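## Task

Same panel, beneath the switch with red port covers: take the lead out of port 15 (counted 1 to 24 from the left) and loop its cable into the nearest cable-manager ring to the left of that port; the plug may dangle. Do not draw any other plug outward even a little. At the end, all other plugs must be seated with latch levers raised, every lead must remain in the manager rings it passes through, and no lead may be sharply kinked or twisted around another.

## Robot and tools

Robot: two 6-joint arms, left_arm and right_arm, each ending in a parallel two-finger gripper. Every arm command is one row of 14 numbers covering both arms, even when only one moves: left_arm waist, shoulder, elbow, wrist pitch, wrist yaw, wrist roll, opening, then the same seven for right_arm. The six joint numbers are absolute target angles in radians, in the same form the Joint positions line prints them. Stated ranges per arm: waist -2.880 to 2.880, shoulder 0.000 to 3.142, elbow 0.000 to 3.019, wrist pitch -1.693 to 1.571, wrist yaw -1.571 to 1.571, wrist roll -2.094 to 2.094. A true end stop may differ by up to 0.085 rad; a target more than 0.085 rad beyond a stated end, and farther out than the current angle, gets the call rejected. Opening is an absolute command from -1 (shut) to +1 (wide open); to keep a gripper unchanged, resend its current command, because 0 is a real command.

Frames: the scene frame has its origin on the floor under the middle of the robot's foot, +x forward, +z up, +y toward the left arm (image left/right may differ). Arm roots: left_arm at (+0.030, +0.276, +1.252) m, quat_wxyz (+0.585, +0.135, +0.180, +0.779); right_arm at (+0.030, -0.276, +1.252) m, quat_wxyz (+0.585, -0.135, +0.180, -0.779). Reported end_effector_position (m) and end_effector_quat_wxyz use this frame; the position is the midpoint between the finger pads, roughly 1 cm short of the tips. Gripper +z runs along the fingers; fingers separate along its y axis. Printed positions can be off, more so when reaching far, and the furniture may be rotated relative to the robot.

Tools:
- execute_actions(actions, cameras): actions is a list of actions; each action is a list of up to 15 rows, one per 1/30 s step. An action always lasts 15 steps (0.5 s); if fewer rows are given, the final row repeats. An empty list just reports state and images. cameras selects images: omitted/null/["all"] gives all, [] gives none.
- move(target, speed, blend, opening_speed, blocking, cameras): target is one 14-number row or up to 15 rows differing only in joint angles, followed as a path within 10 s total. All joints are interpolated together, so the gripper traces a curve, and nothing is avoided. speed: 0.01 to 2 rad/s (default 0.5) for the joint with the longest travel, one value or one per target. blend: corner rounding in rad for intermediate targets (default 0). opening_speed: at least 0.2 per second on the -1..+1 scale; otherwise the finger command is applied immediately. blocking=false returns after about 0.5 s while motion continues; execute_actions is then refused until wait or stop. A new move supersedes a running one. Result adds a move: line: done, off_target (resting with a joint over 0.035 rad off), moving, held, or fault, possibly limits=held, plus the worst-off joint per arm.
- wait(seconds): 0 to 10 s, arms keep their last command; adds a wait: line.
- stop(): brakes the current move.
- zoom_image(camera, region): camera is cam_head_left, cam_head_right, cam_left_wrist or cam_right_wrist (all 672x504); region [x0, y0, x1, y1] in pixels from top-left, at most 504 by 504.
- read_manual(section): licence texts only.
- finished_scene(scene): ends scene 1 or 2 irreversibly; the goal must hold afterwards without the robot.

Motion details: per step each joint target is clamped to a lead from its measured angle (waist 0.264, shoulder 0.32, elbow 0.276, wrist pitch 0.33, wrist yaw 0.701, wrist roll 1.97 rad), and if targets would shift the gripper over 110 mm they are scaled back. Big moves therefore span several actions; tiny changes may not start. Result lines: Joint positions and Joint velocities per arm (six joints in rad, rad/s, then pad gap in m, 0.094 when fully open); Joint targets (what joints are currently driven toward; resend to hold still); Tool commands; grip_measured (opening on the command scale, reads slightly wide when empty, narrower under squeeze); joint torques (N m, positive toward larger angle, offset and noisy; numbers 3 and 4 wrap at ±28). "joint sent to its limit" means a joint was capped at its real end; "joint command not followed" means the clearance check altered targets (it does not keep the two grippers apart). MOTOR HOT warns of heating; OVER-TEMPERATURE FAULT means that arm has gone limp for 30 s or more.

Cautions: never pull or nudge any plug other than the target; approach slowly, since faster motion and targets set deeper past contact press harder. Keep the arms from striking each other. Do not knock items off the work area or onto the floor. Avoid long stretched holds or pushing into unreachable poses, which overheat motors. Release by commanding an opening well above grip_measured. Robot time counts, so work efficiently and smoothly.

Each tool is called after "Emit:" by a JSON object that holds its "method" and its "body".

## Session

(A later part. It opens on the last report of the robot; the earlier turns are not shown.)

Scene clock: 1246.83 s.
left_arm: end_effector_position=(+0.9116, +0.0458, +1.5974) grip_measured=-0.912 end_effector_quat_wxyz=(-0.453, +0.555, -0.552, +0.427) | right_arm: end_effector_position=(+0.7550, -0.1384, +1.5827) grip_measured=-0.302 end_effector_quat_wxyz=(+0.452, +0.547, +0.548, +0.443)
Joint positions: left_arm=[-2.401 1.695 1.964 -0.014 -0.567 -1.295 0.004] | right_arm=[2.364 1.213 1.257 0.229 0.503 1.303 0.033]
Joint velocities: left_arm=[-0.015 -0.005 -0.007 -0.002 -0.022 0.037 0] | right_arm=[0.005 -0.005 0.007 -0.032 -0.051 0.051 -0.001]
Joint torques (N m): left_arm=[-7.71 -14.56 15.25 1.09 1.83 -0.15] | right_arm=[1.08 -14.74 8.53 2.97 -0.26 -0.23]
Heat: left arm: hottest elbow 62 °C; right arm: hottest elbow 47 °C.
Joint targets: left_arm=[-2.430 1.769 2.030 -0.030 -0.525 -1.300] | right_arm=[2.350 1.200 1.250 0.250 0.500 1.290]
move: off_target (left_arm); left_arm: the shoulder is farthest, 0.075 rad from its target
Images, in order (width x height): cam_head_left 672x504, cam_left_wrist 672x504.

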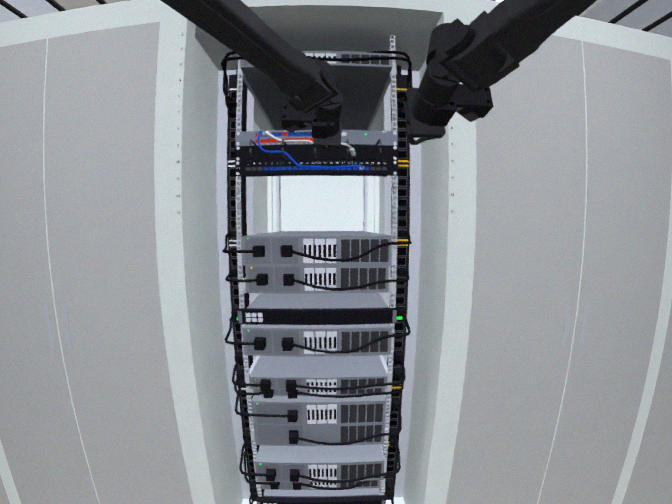

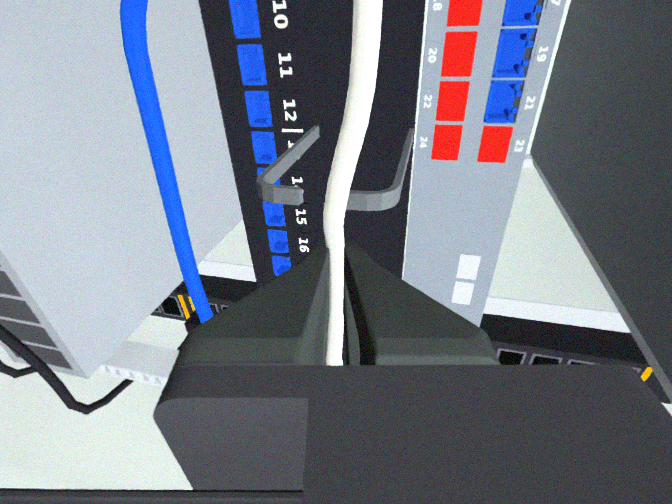

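Emit:
{"method": "move", "body": {"target": [-2.425,1.80,2.07,-0.05,-0.52,-1.3,-0.95,2.35,1.2,1.25,0.25,0.5,1.29,-0.3], "speed": 0.2, "cameras": ["cam_left_wrist"]}}

Emit:
{"method": "move", "body": {"target": [-2.415,1.82,2.10,-0.06,-0.51,-1.3,-0.95,2.35,1.2,1.25,0.25,0.5,1.29,-0.3], "speed": 0.2, "cameras": ["cam_left_wrist"]}}

Scene clock: 1253.63 s.
left_arm: end_effector_position=(+0.9170, +0.0463, +1.5966) grip_measured=-0.912 end_effector_quat_wxyz=(-0.453, +0.558, -0.553, +0.421) | right_arm: end_effector_position=(+0.7550, -0.1384, +1.5827) grip_measured=-0.302 end_effector_quat_wxyz=(+0.452, +0.547, +0.548, +0.443)
Joint positions: left_arm=[-2.398 1.712 1.996 -0.039 -0.573 -1.297 0.004] | right_arm=[2.364 1.213 1.257 0.229 0.503 1.303 0.033]
Joint velocities: left_arm=[-0.005 0.005 -0.002 -0.017 0.037 -0.051 -0.001] | right_arm=[0.005 0.005 -0.012 0.002 -0.022 -0.037 0.001]
Joint torques (N m): left_arm=[-7.71 -13.98 16.12 1.18 2.3 -0.14] | right_arm=[1.49 -14.68 8.61 3.03 -0.24 -0.28]
Heat: left arm: hottest elbow 62 °C; right arm: hottest elbow 47 °C.
Joint targets: left_arm=[-2.426 1.801 2.070 -0.049 -0.520 -1.301] | right_arm=[2.350 1.200 1.250 0.250 0.500 1.290]
move: off_target (left_arm); left_arm: the shoulder is farthest, 0.088 rad from its target
Images, in order (width x height): cam_left_wrist 672x504.

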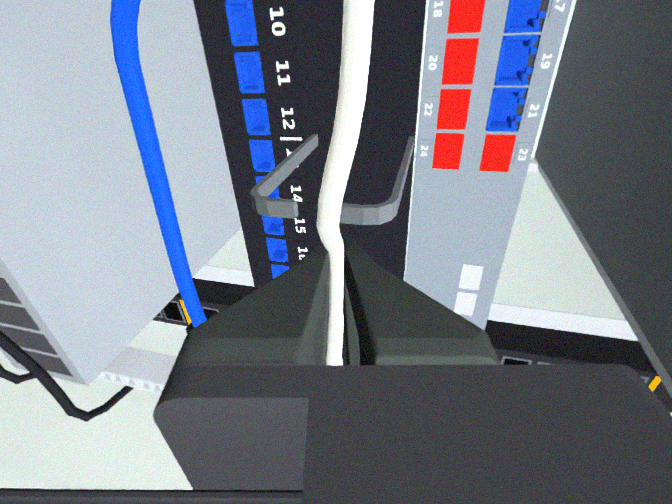

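Scene clock: 1254.63 s.
left_arm: end_effector_position=(+0.9371, +0.0436, +1.5840) grip_measured=-0.912 end_effector_quat_wxyz=(-0.452, +0.552, -0.556, +0.426) | right_arm: end_effector_position=(+0.7550, -0.1384, +1.5827) grip_measured=-0.302 end_effector_quat_wxyz=(+0.452, +0.547, +0.548, +0.443)
Joint positions: left_arm=[-2.376 1.77 2.063 -0.047 -0.538 -1.297 0.004] | right_arm=[2.364 1.213 1.257 0.229 0.503 1.303 0.033]
Joint velocities: left_arm=[-0.015 -0.015 -0.002 -0.007 0.022 -0.051 0] | right_arm=[-0.005 -0.005 0.007 0.017 -0.022 0.037 0]
Joint torques (N m): left_arm=[-8.53 -18.26 12.89 1.17 1.33 -0.17] | right_arm=[0.79 -14.62 8.54 2.67 -0.22 -0.26]
Heat: left arm: hottest elbow 63 °C; right arm: hottest elbow 47 °C.
Joint targets: left_arm=[-2.414 1.820 2.101 -0.060 -0.509 -1.300] | right_arm=[2.350 1.200 1.250 0.250 0.500 1.290]
move: off_target (left_arm); left_arm: the shoulder is farthest, 0.050 rad from its target
Images, in order (width x height): cam_left_wrist 672x504.

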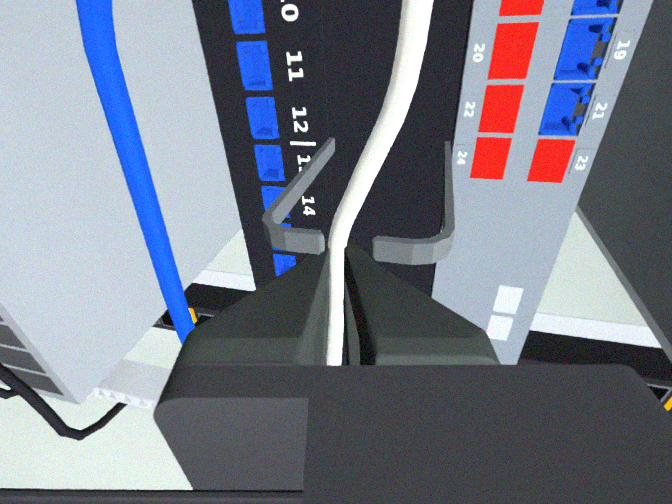

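Emit:
{"method": "move", "body": {"target": [-2.405,1.825,2.15,-0.08,-0.51,-1.3,-0.95,2.35,1.2,1.25,0.25,0.5,1.29,-0.3], "speed": 0.2, "cameras": ["cam_left_wrist"]}}

Emit:
{"method": "zoom_image", "body": {"camera": "cam_left_wrist", "region": [230, 100, 480, 300]}}

Scene clock: 1273.27 s.
left_arm: end_effector_position=(+0.9418, +0.0427, +1.5937) grip_measured=-0.912 end_effector_quat_wxyz=(-0.454, +0.551, -0.551, +0.433) | right_arm: end_effector_position=(+0.7550, -0.1384, +1.5827) grip_measured=-0.302 end_effector_quat_wxyz=(+0.452, +0.547, +0.548, +0.443)
Joint positions: left_arm=[-2.378 1.782 2.1 -0.056 -0.534 -1.297 0.004] | right_arm=[2.364 1.213 1.257 0.229 0.503 1.303 0.033]
Joint velocities: left_arm=[-0.005 -0.005 0.007 -0.007 -0.037 -0.037 -0.001] | right_arm=[-0.005 0.005 -0.007 0.007 -0.051 0.007 0.001]
Joint torques (N m): left_arm=[-7.77 -18.61 13.93 0.87 1.1 -0.13] | right_arm=[2.32 -14.1 8.69 3 -0.2 -0.27]
Heat: left arm: hottest elbow 65 °C; right arm: hottest elbow 47 °C.
Joint targets: left_arm=[-2.407 1.826 2.150 -0.079 -0.510 -1.300] | right_arm=[2.350 1.200 1.250 0.250 0.500 1.290]
move: off_target (left_arm); left_arm: the elbow is farthest, 0.050 rad from its target
Images, in order (width x height): cam_left_wrist 672x504.

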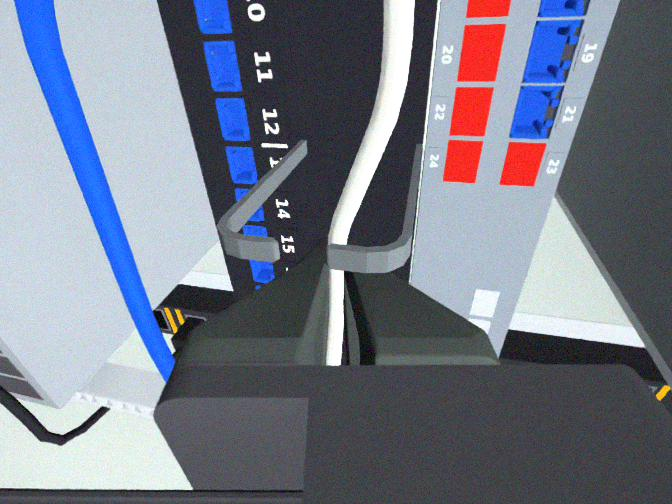

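Scaled by 2.016 from the camera's 672x504 image, which has a finer 960x720 frame.

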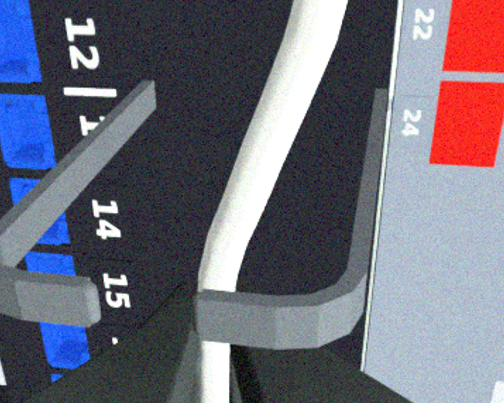

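Emit:
{"method": "move", "body": {"target": [-2.405,1.825,2.15,-0.08,-0.51,-1.3,-0.5,2.35,1.2,1.25,0.25,0.5,1.29,-0.3], "opening_speed": 0.5, "cameras": ["cam_left_wrist"]}}

Scene clock: 1285.90 s.
left_arm: end_effector_position=(+0.9441, +0.0215, +1.5616) grip_measured=-0.504 end_effector_quat_wxyz=(-0.439, +0.544, -0.573, +0.427) | right_arm: end_effector_position=(+0.7550, -0.1384, +1.5827) grip_measured=-0.302 end_effector_quat_wxyz=(+0.452, +0.547, +0.548, +0.443)
Joint positions: left_arm=[-2.382 1.821 2.1 -0.068 -0.512 -1.297 0.023] | right_arm=[2.364 1.213 1.257 0.229 0.503 1.303 0.033]
Joint velocities: left_arm=[-0.005 -0.024 -0.007 -0.007 -0.022 -0.022 0] | right_arm=[-0.005 -0.005 -0.007 0.002 0.037 0.022 0]
Joint torques (N m): left_arm=[-7.77 -23.36 13.97 1.16 0.28 -0.13] | right_arm=[1.79 -14.39 8.58 3.18 -0.21 -0.25]
Heat: left arm: hottest elbow 67 °C; right arm: hottest elbow 47 °C.
Joint targets: left_arm=[-2.405 1.824 2.149 -0.081 -0.509 -1.300] | right_arm=[2.350 1.200 1.250 0.250 0.500 1.290]
move: off_target (left_arm); left_arm: the elbow is farthest, 0.050 rad from its target
Images, in order (width x height): cam_left_wrist 672x504.

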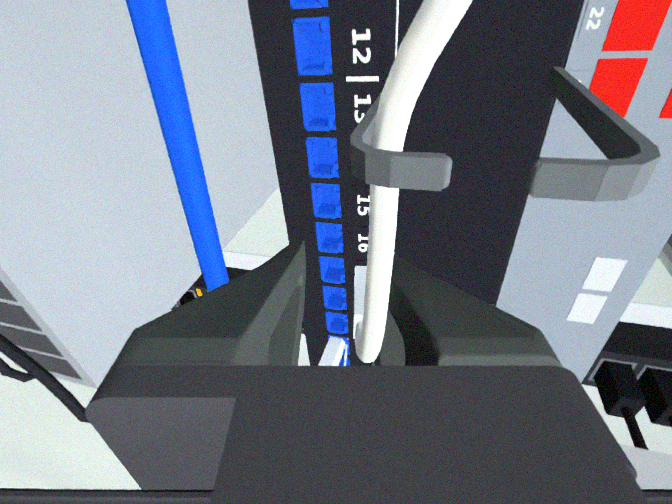

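Emit:
{"method": "move", "body": {"target": [[-2.405,1.76,2.06,-0.06,-0.51,-1.3,-0.5,2.35,1.2,1.25,0.25,0.5,1.29,-0.3],[-2.41,1.66,1.94,0,-0.52,-1.3,-0.5,2.35,1.2,1.25,0.25,0.5,1.29,-0.3]], "speed": 0.15, "cameras": ["cam_left_wrist","cam_head_left"]}}

Scene clock: 1304.57 s.
left_arm: end_effector_position=(+0.9129, +0.0460, +1.5844) grip_measured=-0.503 end_effector_quat_wxyz=(-0.442, +0.546, -0.568, +0.430) | right_arm: end_effector_position=(+0.7550, -0.1384, +1.5827) grip_measured=-0.302 end_effector_quat_wxyz=(+0.452, +0.547, +0.548, +0.443)
Joint positions: left_arm=[-2.384 1.692 1.944 -0.027 -0.518 -1.297 0.023] | right_arm=[2.364 1.213 1.257 0.229 0.503 1.303 0.033]
Joint velocities: left_arm=[0.005 0.015 -0.002 0.002 0.051 -0.066 -0.001] | right_arm=[-0.005 0.005 -0.007 -0.002 0.007 -0.022 0]
Joint torques (N m): left_arm=[-7.47 -24.47 9.5 2.73 0.05 -0.18] | right_arm=[1.32 -13.68 8.44 3.1 -0.23 -0.28]
Heat: left arm: hottest elbow 65 °C; right arm: hottest elbow 47 °C.
Joint targets: left_arm=[-2.410 1.660 1.941 0.001 -0.521 -1.300] | right_arm=[2.350 1.200 1.250 0.250 0.500 1.290]
move: done
Images, in order (width x height): cam_head_left 672x504, cam_left_wrist 672x504.

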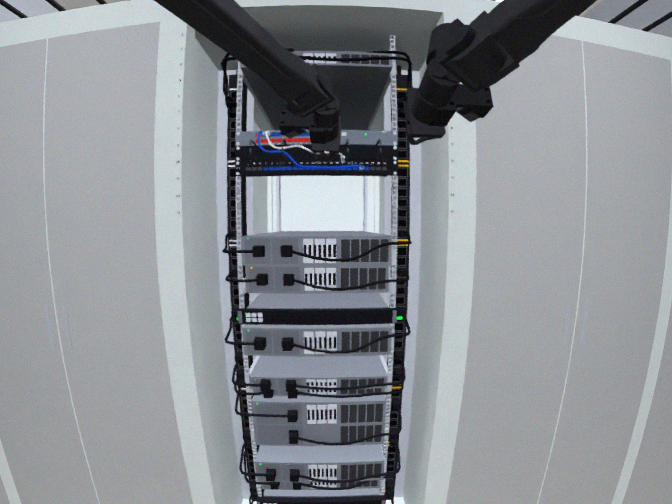

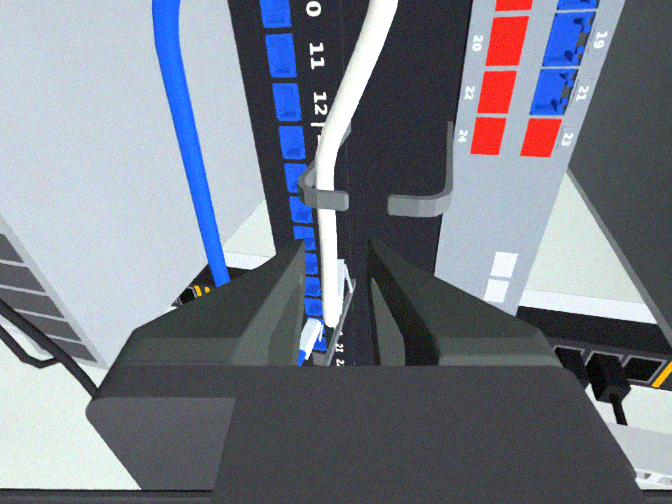

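Excellent: cord resting in ring. Retreat.

Emit:
{"method": "move", "body": {"target": [[-2.425,1.535,1.73,0.095,-0.55,-1.3,-0.5,2.35,1.2,1.25,0.25,0.5,1.29,-0.3],[-2.465,1.16,1.245,0.242,-0.598,-1.3,-0.5,2.35,1.2,1.25,0.25,0.5,1.29,-0.3]], "speed": 0.25, "cameras": ["cam_left_wrist","cam_head_left","cam_head_right"]}}

Emit:
{"method": "zoom_image", "body": {"camera": "cam_head_left", "region": [220, 110, 420, 200]}}

Emit:
{"method": "move", "body": {"target": [-1.85,1.06,1.14,0.229,0.446,0.2,0,2.35,1.2,1.25,0.25,0.5,1.29,-0.3], "speed": 0.7, "cameras": ["cam_left_wrist"]}}

Emit:
{"method": "zoom_image", "body": {"camera": "cam_left_wrist", "region": [150, 0, 650, 300]}}

Scene clock: 1320.07 s.
left_arm: end_effector_position=(+0.7332, +0.1209, +1.6015) grip_measured=-0.503 end_effector_quat_wxyz=(-0.450, +0.556, -0.543, +0.440) | right_arm: end_effector_position=(+0.7550, -0.1384, +1.5827) grip_measured=-0.302 end_effector_quat_wxyz=(+0.452, +0.547, +0.548, +0.443)
Joint positions: left_arm=[-2.444 1.183 1.249 0.214 -0.595 -1.297 0.023] | right_arm=[2.364 1.213 1.257 0.229 0.503 1.303 0.033]
Joint velocities: left_arm=[-0.005 -0.005 -0.007 -0.007 0.037 0.022 0.001] | right_arm=[0.005 -0.005 -0.012 -0.002 -0.022 0.037 0]
Joint torques (N m): left_arm=[-5.01 -15.44 9.06 2.66 0.08 -0.15] | right_arm=[1.14 -14.74 8.62 3.12 -0.2 -0.27]
Heat: left arm: hottest elbow 63 °C; right arm: hottest elbow 47 °C.
Joint targets: left_arm=[-2.466 1.160 1.245 0.241 -0.598 -1.300] | right_arm=[2.350 1.200 1.250 0.250 0.500 1.290]
move: done
Images, in order (width x height): cam_head_left 672x504, cam_head_right 672x504, cam_left_wrist 672x504.

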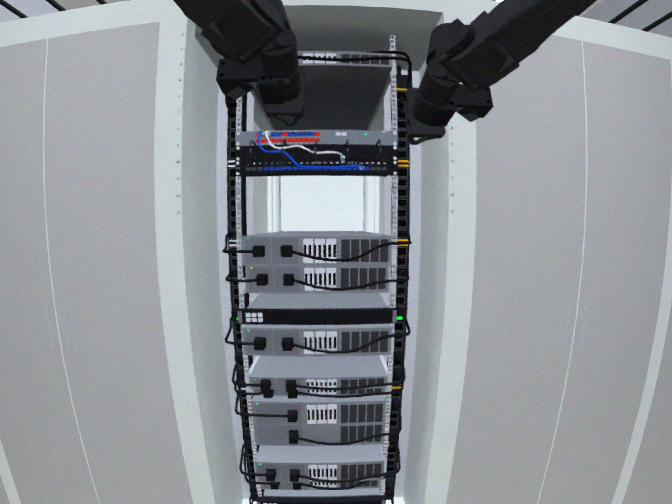

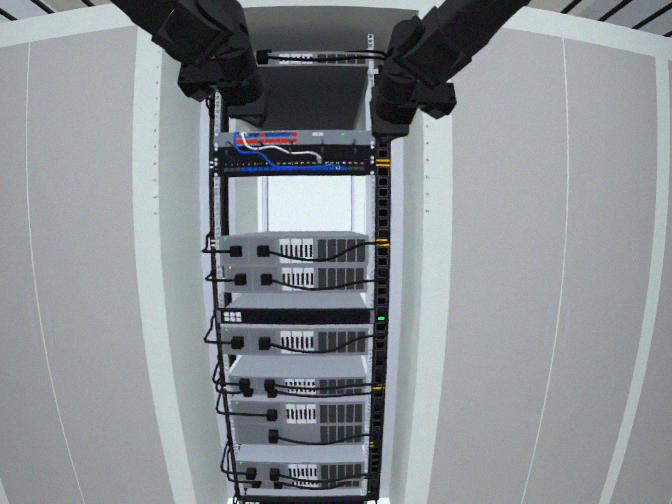

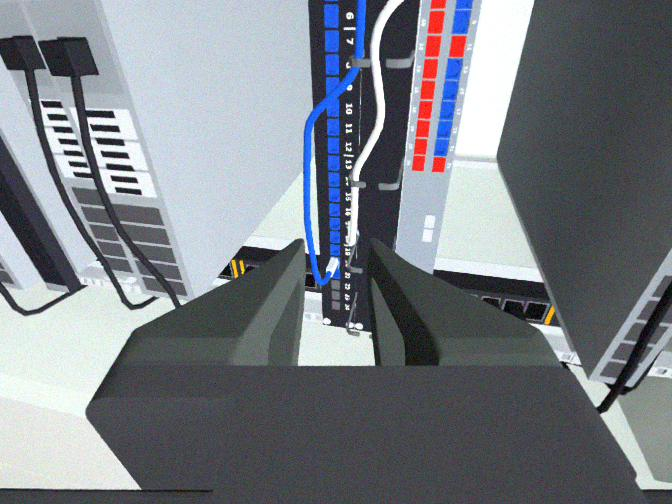

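Scaled by 2.520 from the camera's 672x504 image, which has a finer 960x720 frame.

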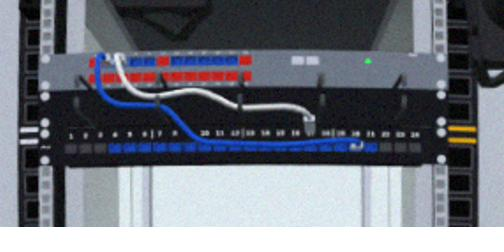

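Scene clock: 1323.20 s.
left_arm: end_effector_position=(+0.7363, +0.2535, +1.5692) grip_measured=-0.003 end_effector_quat_wxyz=(+0.656, +0.163, +0.721, -0.150) | right_arm: end_effector_position=(+0.7550, -0.1384, +1.5827) grip_measured=-0.302 end_effector_quat_wxyz=(+0.452, +0.547, +0.548, +0.443)
Joint positions: left_arm=[-1.865 1.086 1.143 0.214 0.444 0.185 0.047] | right_arm=[2.364 1.213 1.257 0.229 0.503 1.303 0.033]
Joint velocities: left_arm=[-0.015 -0.024 -0.007 0.002 0.007 -0.007 0] | right_arm=[-0.005 -0.015 -0.012 -0.002 -0.037 -0.007 0.001]
Joint torques (N m): left_arm=[-0.03 -16.38 9.39 2.43 0.27 -0.07] | right_arm=[1.55 -14.27 8.57 3.11 -0.27 -0.28]
Heat: left arm: hottest elbow 62 °C; right arm: hottest elbow 47 °C.
Joint targets: left_arm=[-1.850 1.060 1.140 0.229 0.446 0.200] | right_arm=[2.350 1.200 1.250 0.250 0.500 1.290]
move: done
Images, in order (width x height): cam_left_wrist 672x504.

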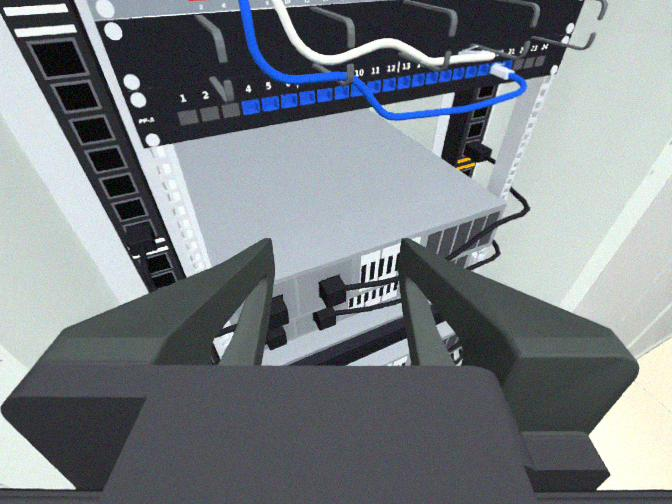

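Scaled by 1.008 from the camera's 672x504 image, which has a finer 960x720 frame.

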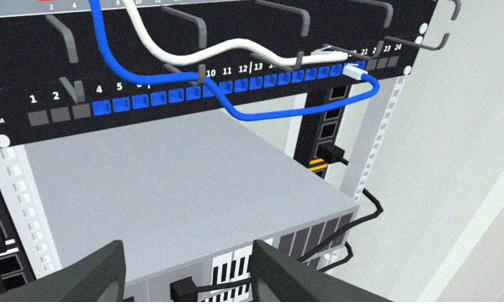

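Emit:
{"method": "zoom_image", "body": {"camera": "cam_left_wrist", "region": [260, 0, 400, 105]}}

Emit:
{"method": "zoom_image", "body": {"camera": "cam_left_wrist", "region": [400, 0, 600, 150]}}

Emit:
{"method": "move", "body": {"target": [-2.465,1.16,1.245,0.242,-0.598,-1.3,-0.5,2.35,1.2,1.25,0.25,0.5,1.29,-0.3], "speed": 0.7, "cameras": ["cam_left_wrist"]}}

Emit:
{"method": "zoom_image", "body": {"camera": "cam_left_wrist", "region": [300, 0, 440, 105]}}

Emit:
{"method": "zoom_image", "body": {"camera": "cam_left_wrist", "region": [300, 120, 440, 225]}}

Scaled by 3.600 from the camera's 672x504 image, which has a finer 960x720 frame.

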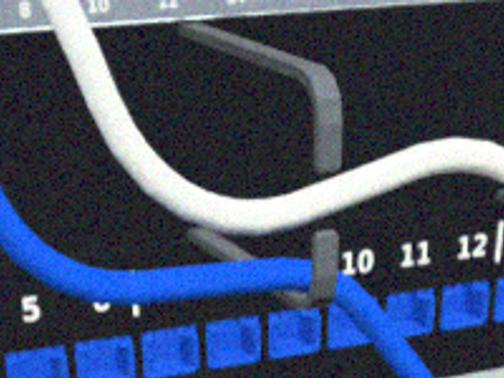

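Scaled by 2.520 from the camera's 672x504 image, which has a finer 960x720 frame.

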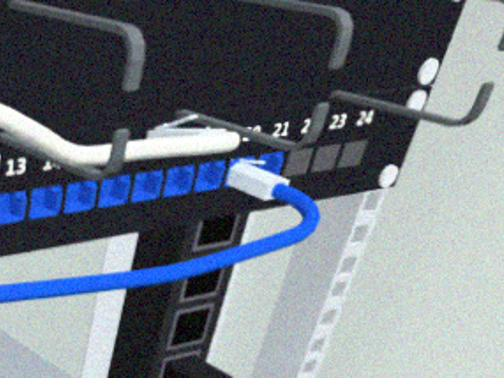

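Scene clock: 1336.20 s.
left_arm: end_effector_position=(+0.7150, +0.1232, +1.5851) grip_measured=-0.497 end_effector_quat_wxyz=(-0.447, +0.552, -0.558, +0.429) | right_arm: end_effector_position=(+0.7550, -0.1384, +1.5827) grip_measured=-0.302 end_effector_quat_wxyz=(+0.452, +0.547, +0.548, +0.443)
Joint positions: left_arm=[-2.447 1.147 1.181 0.214 -0.596 -1.284 0.024] | right_arm=[2.364 1.213 1.257 0.229 0.503 1.303 0.033]
Joint velocities: left_arm=[-0.024 -0.005 -0.002 -0.002 -0.022 -0.022 0] | right_arm=[-0.005 -0.005 0.002 -0.007 -0.051 0.066 0]
Joint torques (N m): left_arm=[-4.13 -11.16 14.72 2.7 0.05 -0.25] | right_arm=[1.44 -14.21 8.53 3.25 -0.26 -0.27]
Heat: left arm: hottest elbow 62 °C; right arm: hottest elbow 47 °C.
Joint targets: left_arm=[-2.464 1.159 1.244 0.242 -0.599 -1.299] | right_arm=[2.350 1.200 1.250 0.250 0.500 1.290]
move: off_target (left_arm); left_arm: the elbow is farthest, 0.064 rad from its target
Images, in order (width x height): cam_left_wrist 672x504.

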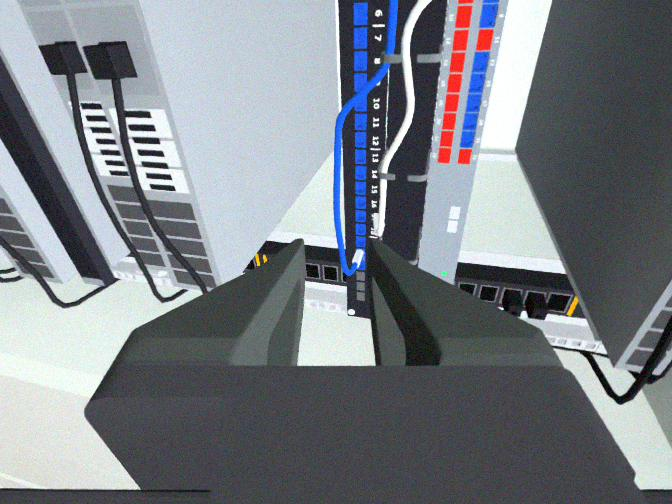

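Scaled by 3.600 from the camera's 672x504 image, which has a finer 960x720 frame.

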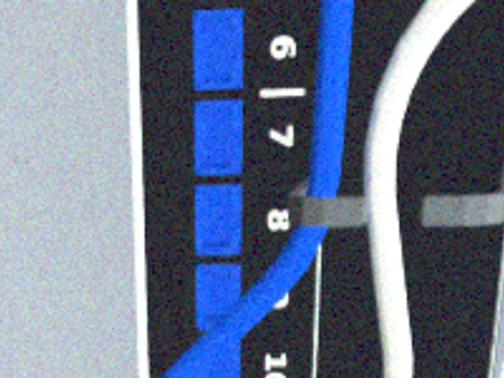

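Scaled by 3.600 from the camera's 672x504 image, which has a finer 960x720 frame.

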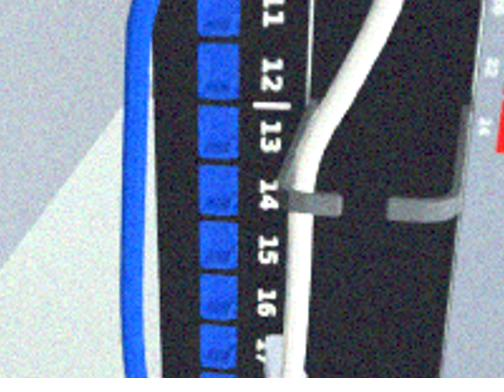

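Emit:
{"method": "move", "body": {"target": [-2.275,1.265,1.45,0.11,-0.4,-1.3,-0.6,2.35,1.2,1.25,0.25,0.5,1.29,-0.3], "speed": 0.4, "cameras": ["cam_left_wrist"]}}

Emit:
{"method": "zoom_image", "body": {"camera": "cam_left_wrist", "region": [260, 0, 460, 150]}}

Scene clock: 1371.63 s.
left_arm: end_effector_position=(+0.7918, +0.1589, +1.6005) grip_measured=-0.597 end_effector_quat_wxyz=(-0.455, +0.529, -0.565, +0.441) | right_arm: end_effector_position=(+0.7550, -0.1384, +1.5827) grip_measured=-0.302 end_effector_quat_wxyz=(+0.452, +0.547, +0.548, +0.443)
Joint positions: left_arm=[-2.287 1.253 1.384 0.127 -0.403 -1.286 0.019] | right_arm=[2.364 1.213 1.257 0.229 0.503 1.303 0.033]
Joint velocities: left_arm=[-0.005 0.005 -0.012 0.007 0.051 -0.051 0] | right_arm=[-0.015 -0.005 -0.007 -0.002 -0.066 -0.037 0]
Joint torques (N m): left_arm=[-1.96 -13.98 15.39 1.26 0.28 -0.23] | right_arm=[2.37 -13.68 8.5 3.02 -0.23 -0.31]
Heat: left arm: hottest elbow 70 °C; right arm: hottest elbow 47 °C.
Joint targets: left_arm=[-2.275 1.266 1.450 0.111 -0.400 -1.300] | right_arm=[2.350 1.200 1.250 0.250 0.500 1.290]
move: off_target (left_arm); left_arm: the elbow is farthest, 0.066 rad from its target
Images, in order (width x height): cam_left_wrist 672x504.

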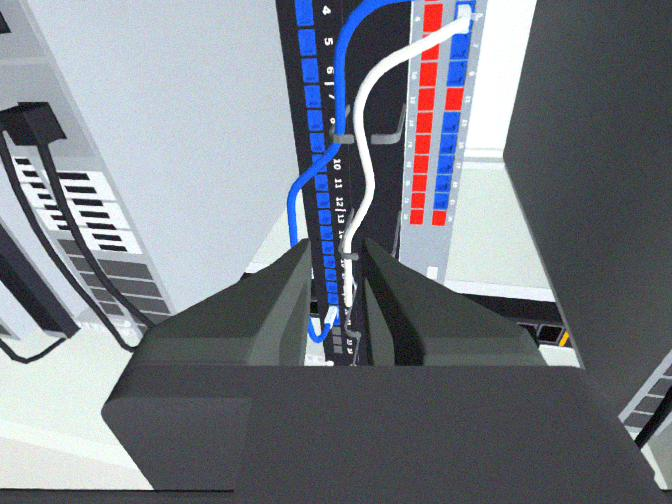

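Scaled by 2.520 from the camera's 672x504 image, which has a finer 960x720 frame.

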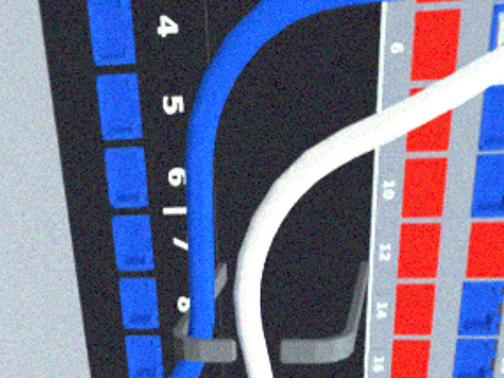

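Emit:
{"method": "move", "body": {"target": [-2.465,1.16,1.245,0.242,-0.598,-1.3,-0.5,2.35,1.2,1.25,0.25,0.5,1.29,-0.3], "speed": 0.6, "cameras": ["cam_head_left","cam_head_right"]}}

Emit:
{"method": "zoom_image", "body": {"camera": "cam_head_left", "region": [290, 130, 350, 175]}}

Emit:
{"method": "zoom_image", "body": {"camera": "cam_head_right", "region": [265, 130, 325, 175]}}

Scene clock: 1395.23 s.
left_arm: end_effector_position=(+0.7306, +0.1137, +1.6047) grip_measured=-0.503 end_effector_quat_wxyz=(-0.448, +0.551, -0.547, +0.443) | right_arm: end_effector_position=(+0.7550, -0.1384, +1.5827) grip_measured=-0.302 end_effector_quat_wxyz=(+0.452, +0.547, +0.548, +0.443)
Joint positions: left_arm=[-2.459 1.183 1.25 0.214 -0.595 -1.286 0.023] | right_arm=[2.364 1.213 1.257 0.229 0.503 1.303 0.033]
Joint velocities: left_arm=[0.015 -0.005 0.017 -0.002 0.007 -0.007 -0.001] | right_arm=[-0.005 -0.005 -0.002 -0.027 -0.066 0.007 0]
Joint torques (N m): left_arm=[-3.49 -15.09 9.02 2.65 0.07 -0.26] | right_arm=[2.37 -14.39 8.54 3.07 -0.2 -0.29]
Heat: left arm: hottest elbow 73 °C; right arm: hottest elbow 47 °C.
Joint targets: left_arm=[-2.465 1.159 1.246 0.241 -0.598 -1.300] | right_arm=[2.350 1.200 1.250 0.250 0.500 1.290]
move: done
Images, in order (width x height): cam_head_left 672x504, cam_head_right 672x504.

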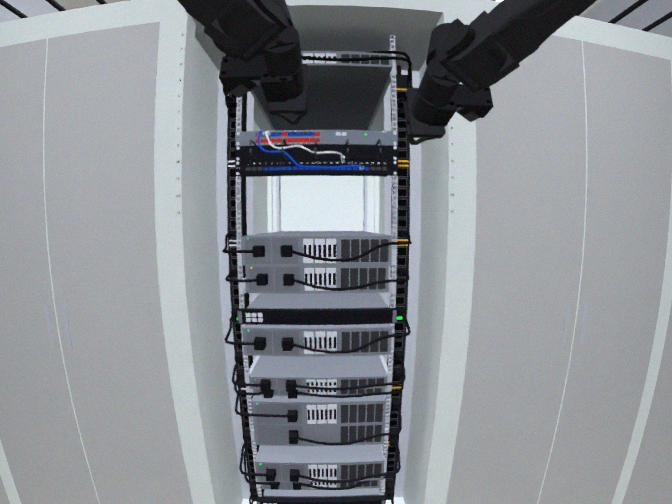

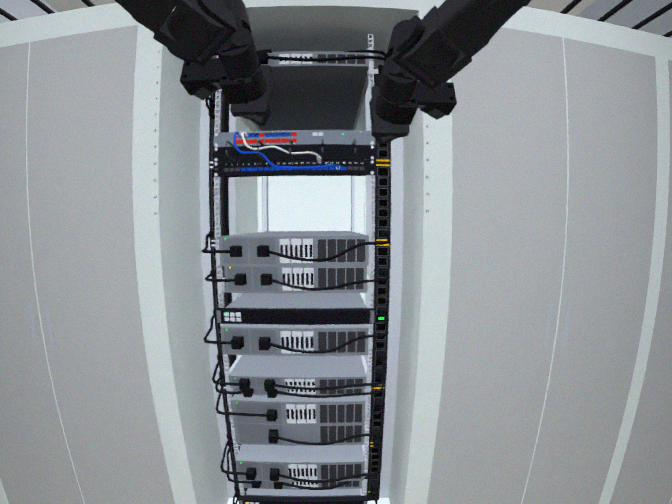

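Scaled by 8.400 from the camera's 672x504 image, which has a finer 960x720 frame.

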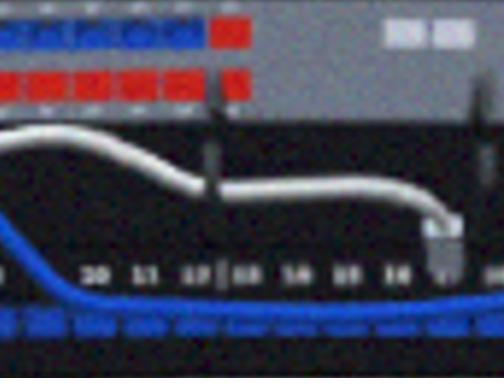

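Scaled by 8.400 from the camera's 672x504 image, which has a finer 960x720 frame.

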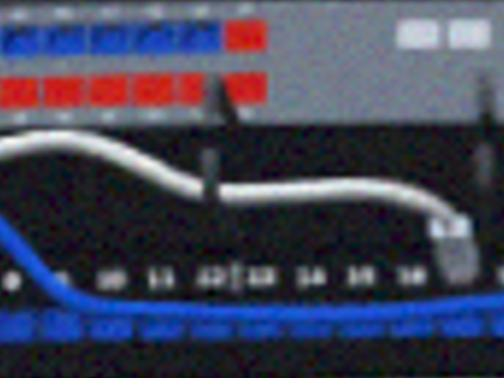

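Ring 3 confirmed. Ring 2 in the head view:

Emit:
{"method": "zoom_image", "body": {"camera": "cam_head_left", "region": [250, 130, 310, 175]}}

Emit:
{"method": "zoom_image", "body": {"camera": "cam_head_right", "region": [225, 130, 285, 175]}}

Scaled by 8.400 from the camera's 672x504 image, which has a finer 960x720 frame.

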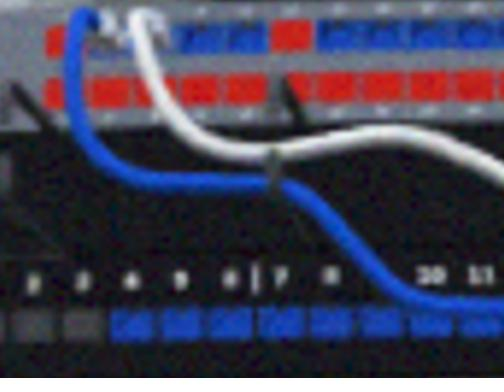

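Scaled by 8.400 from the camera's 672x504 image, which has a finer 960x720 frame.

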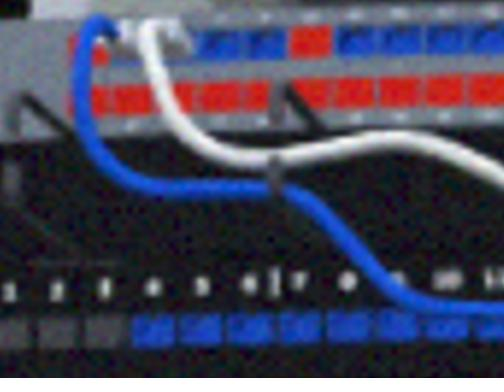

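Emit:
{"method": "finished_scene", "body": {"scene": 2}}

The scene is finished.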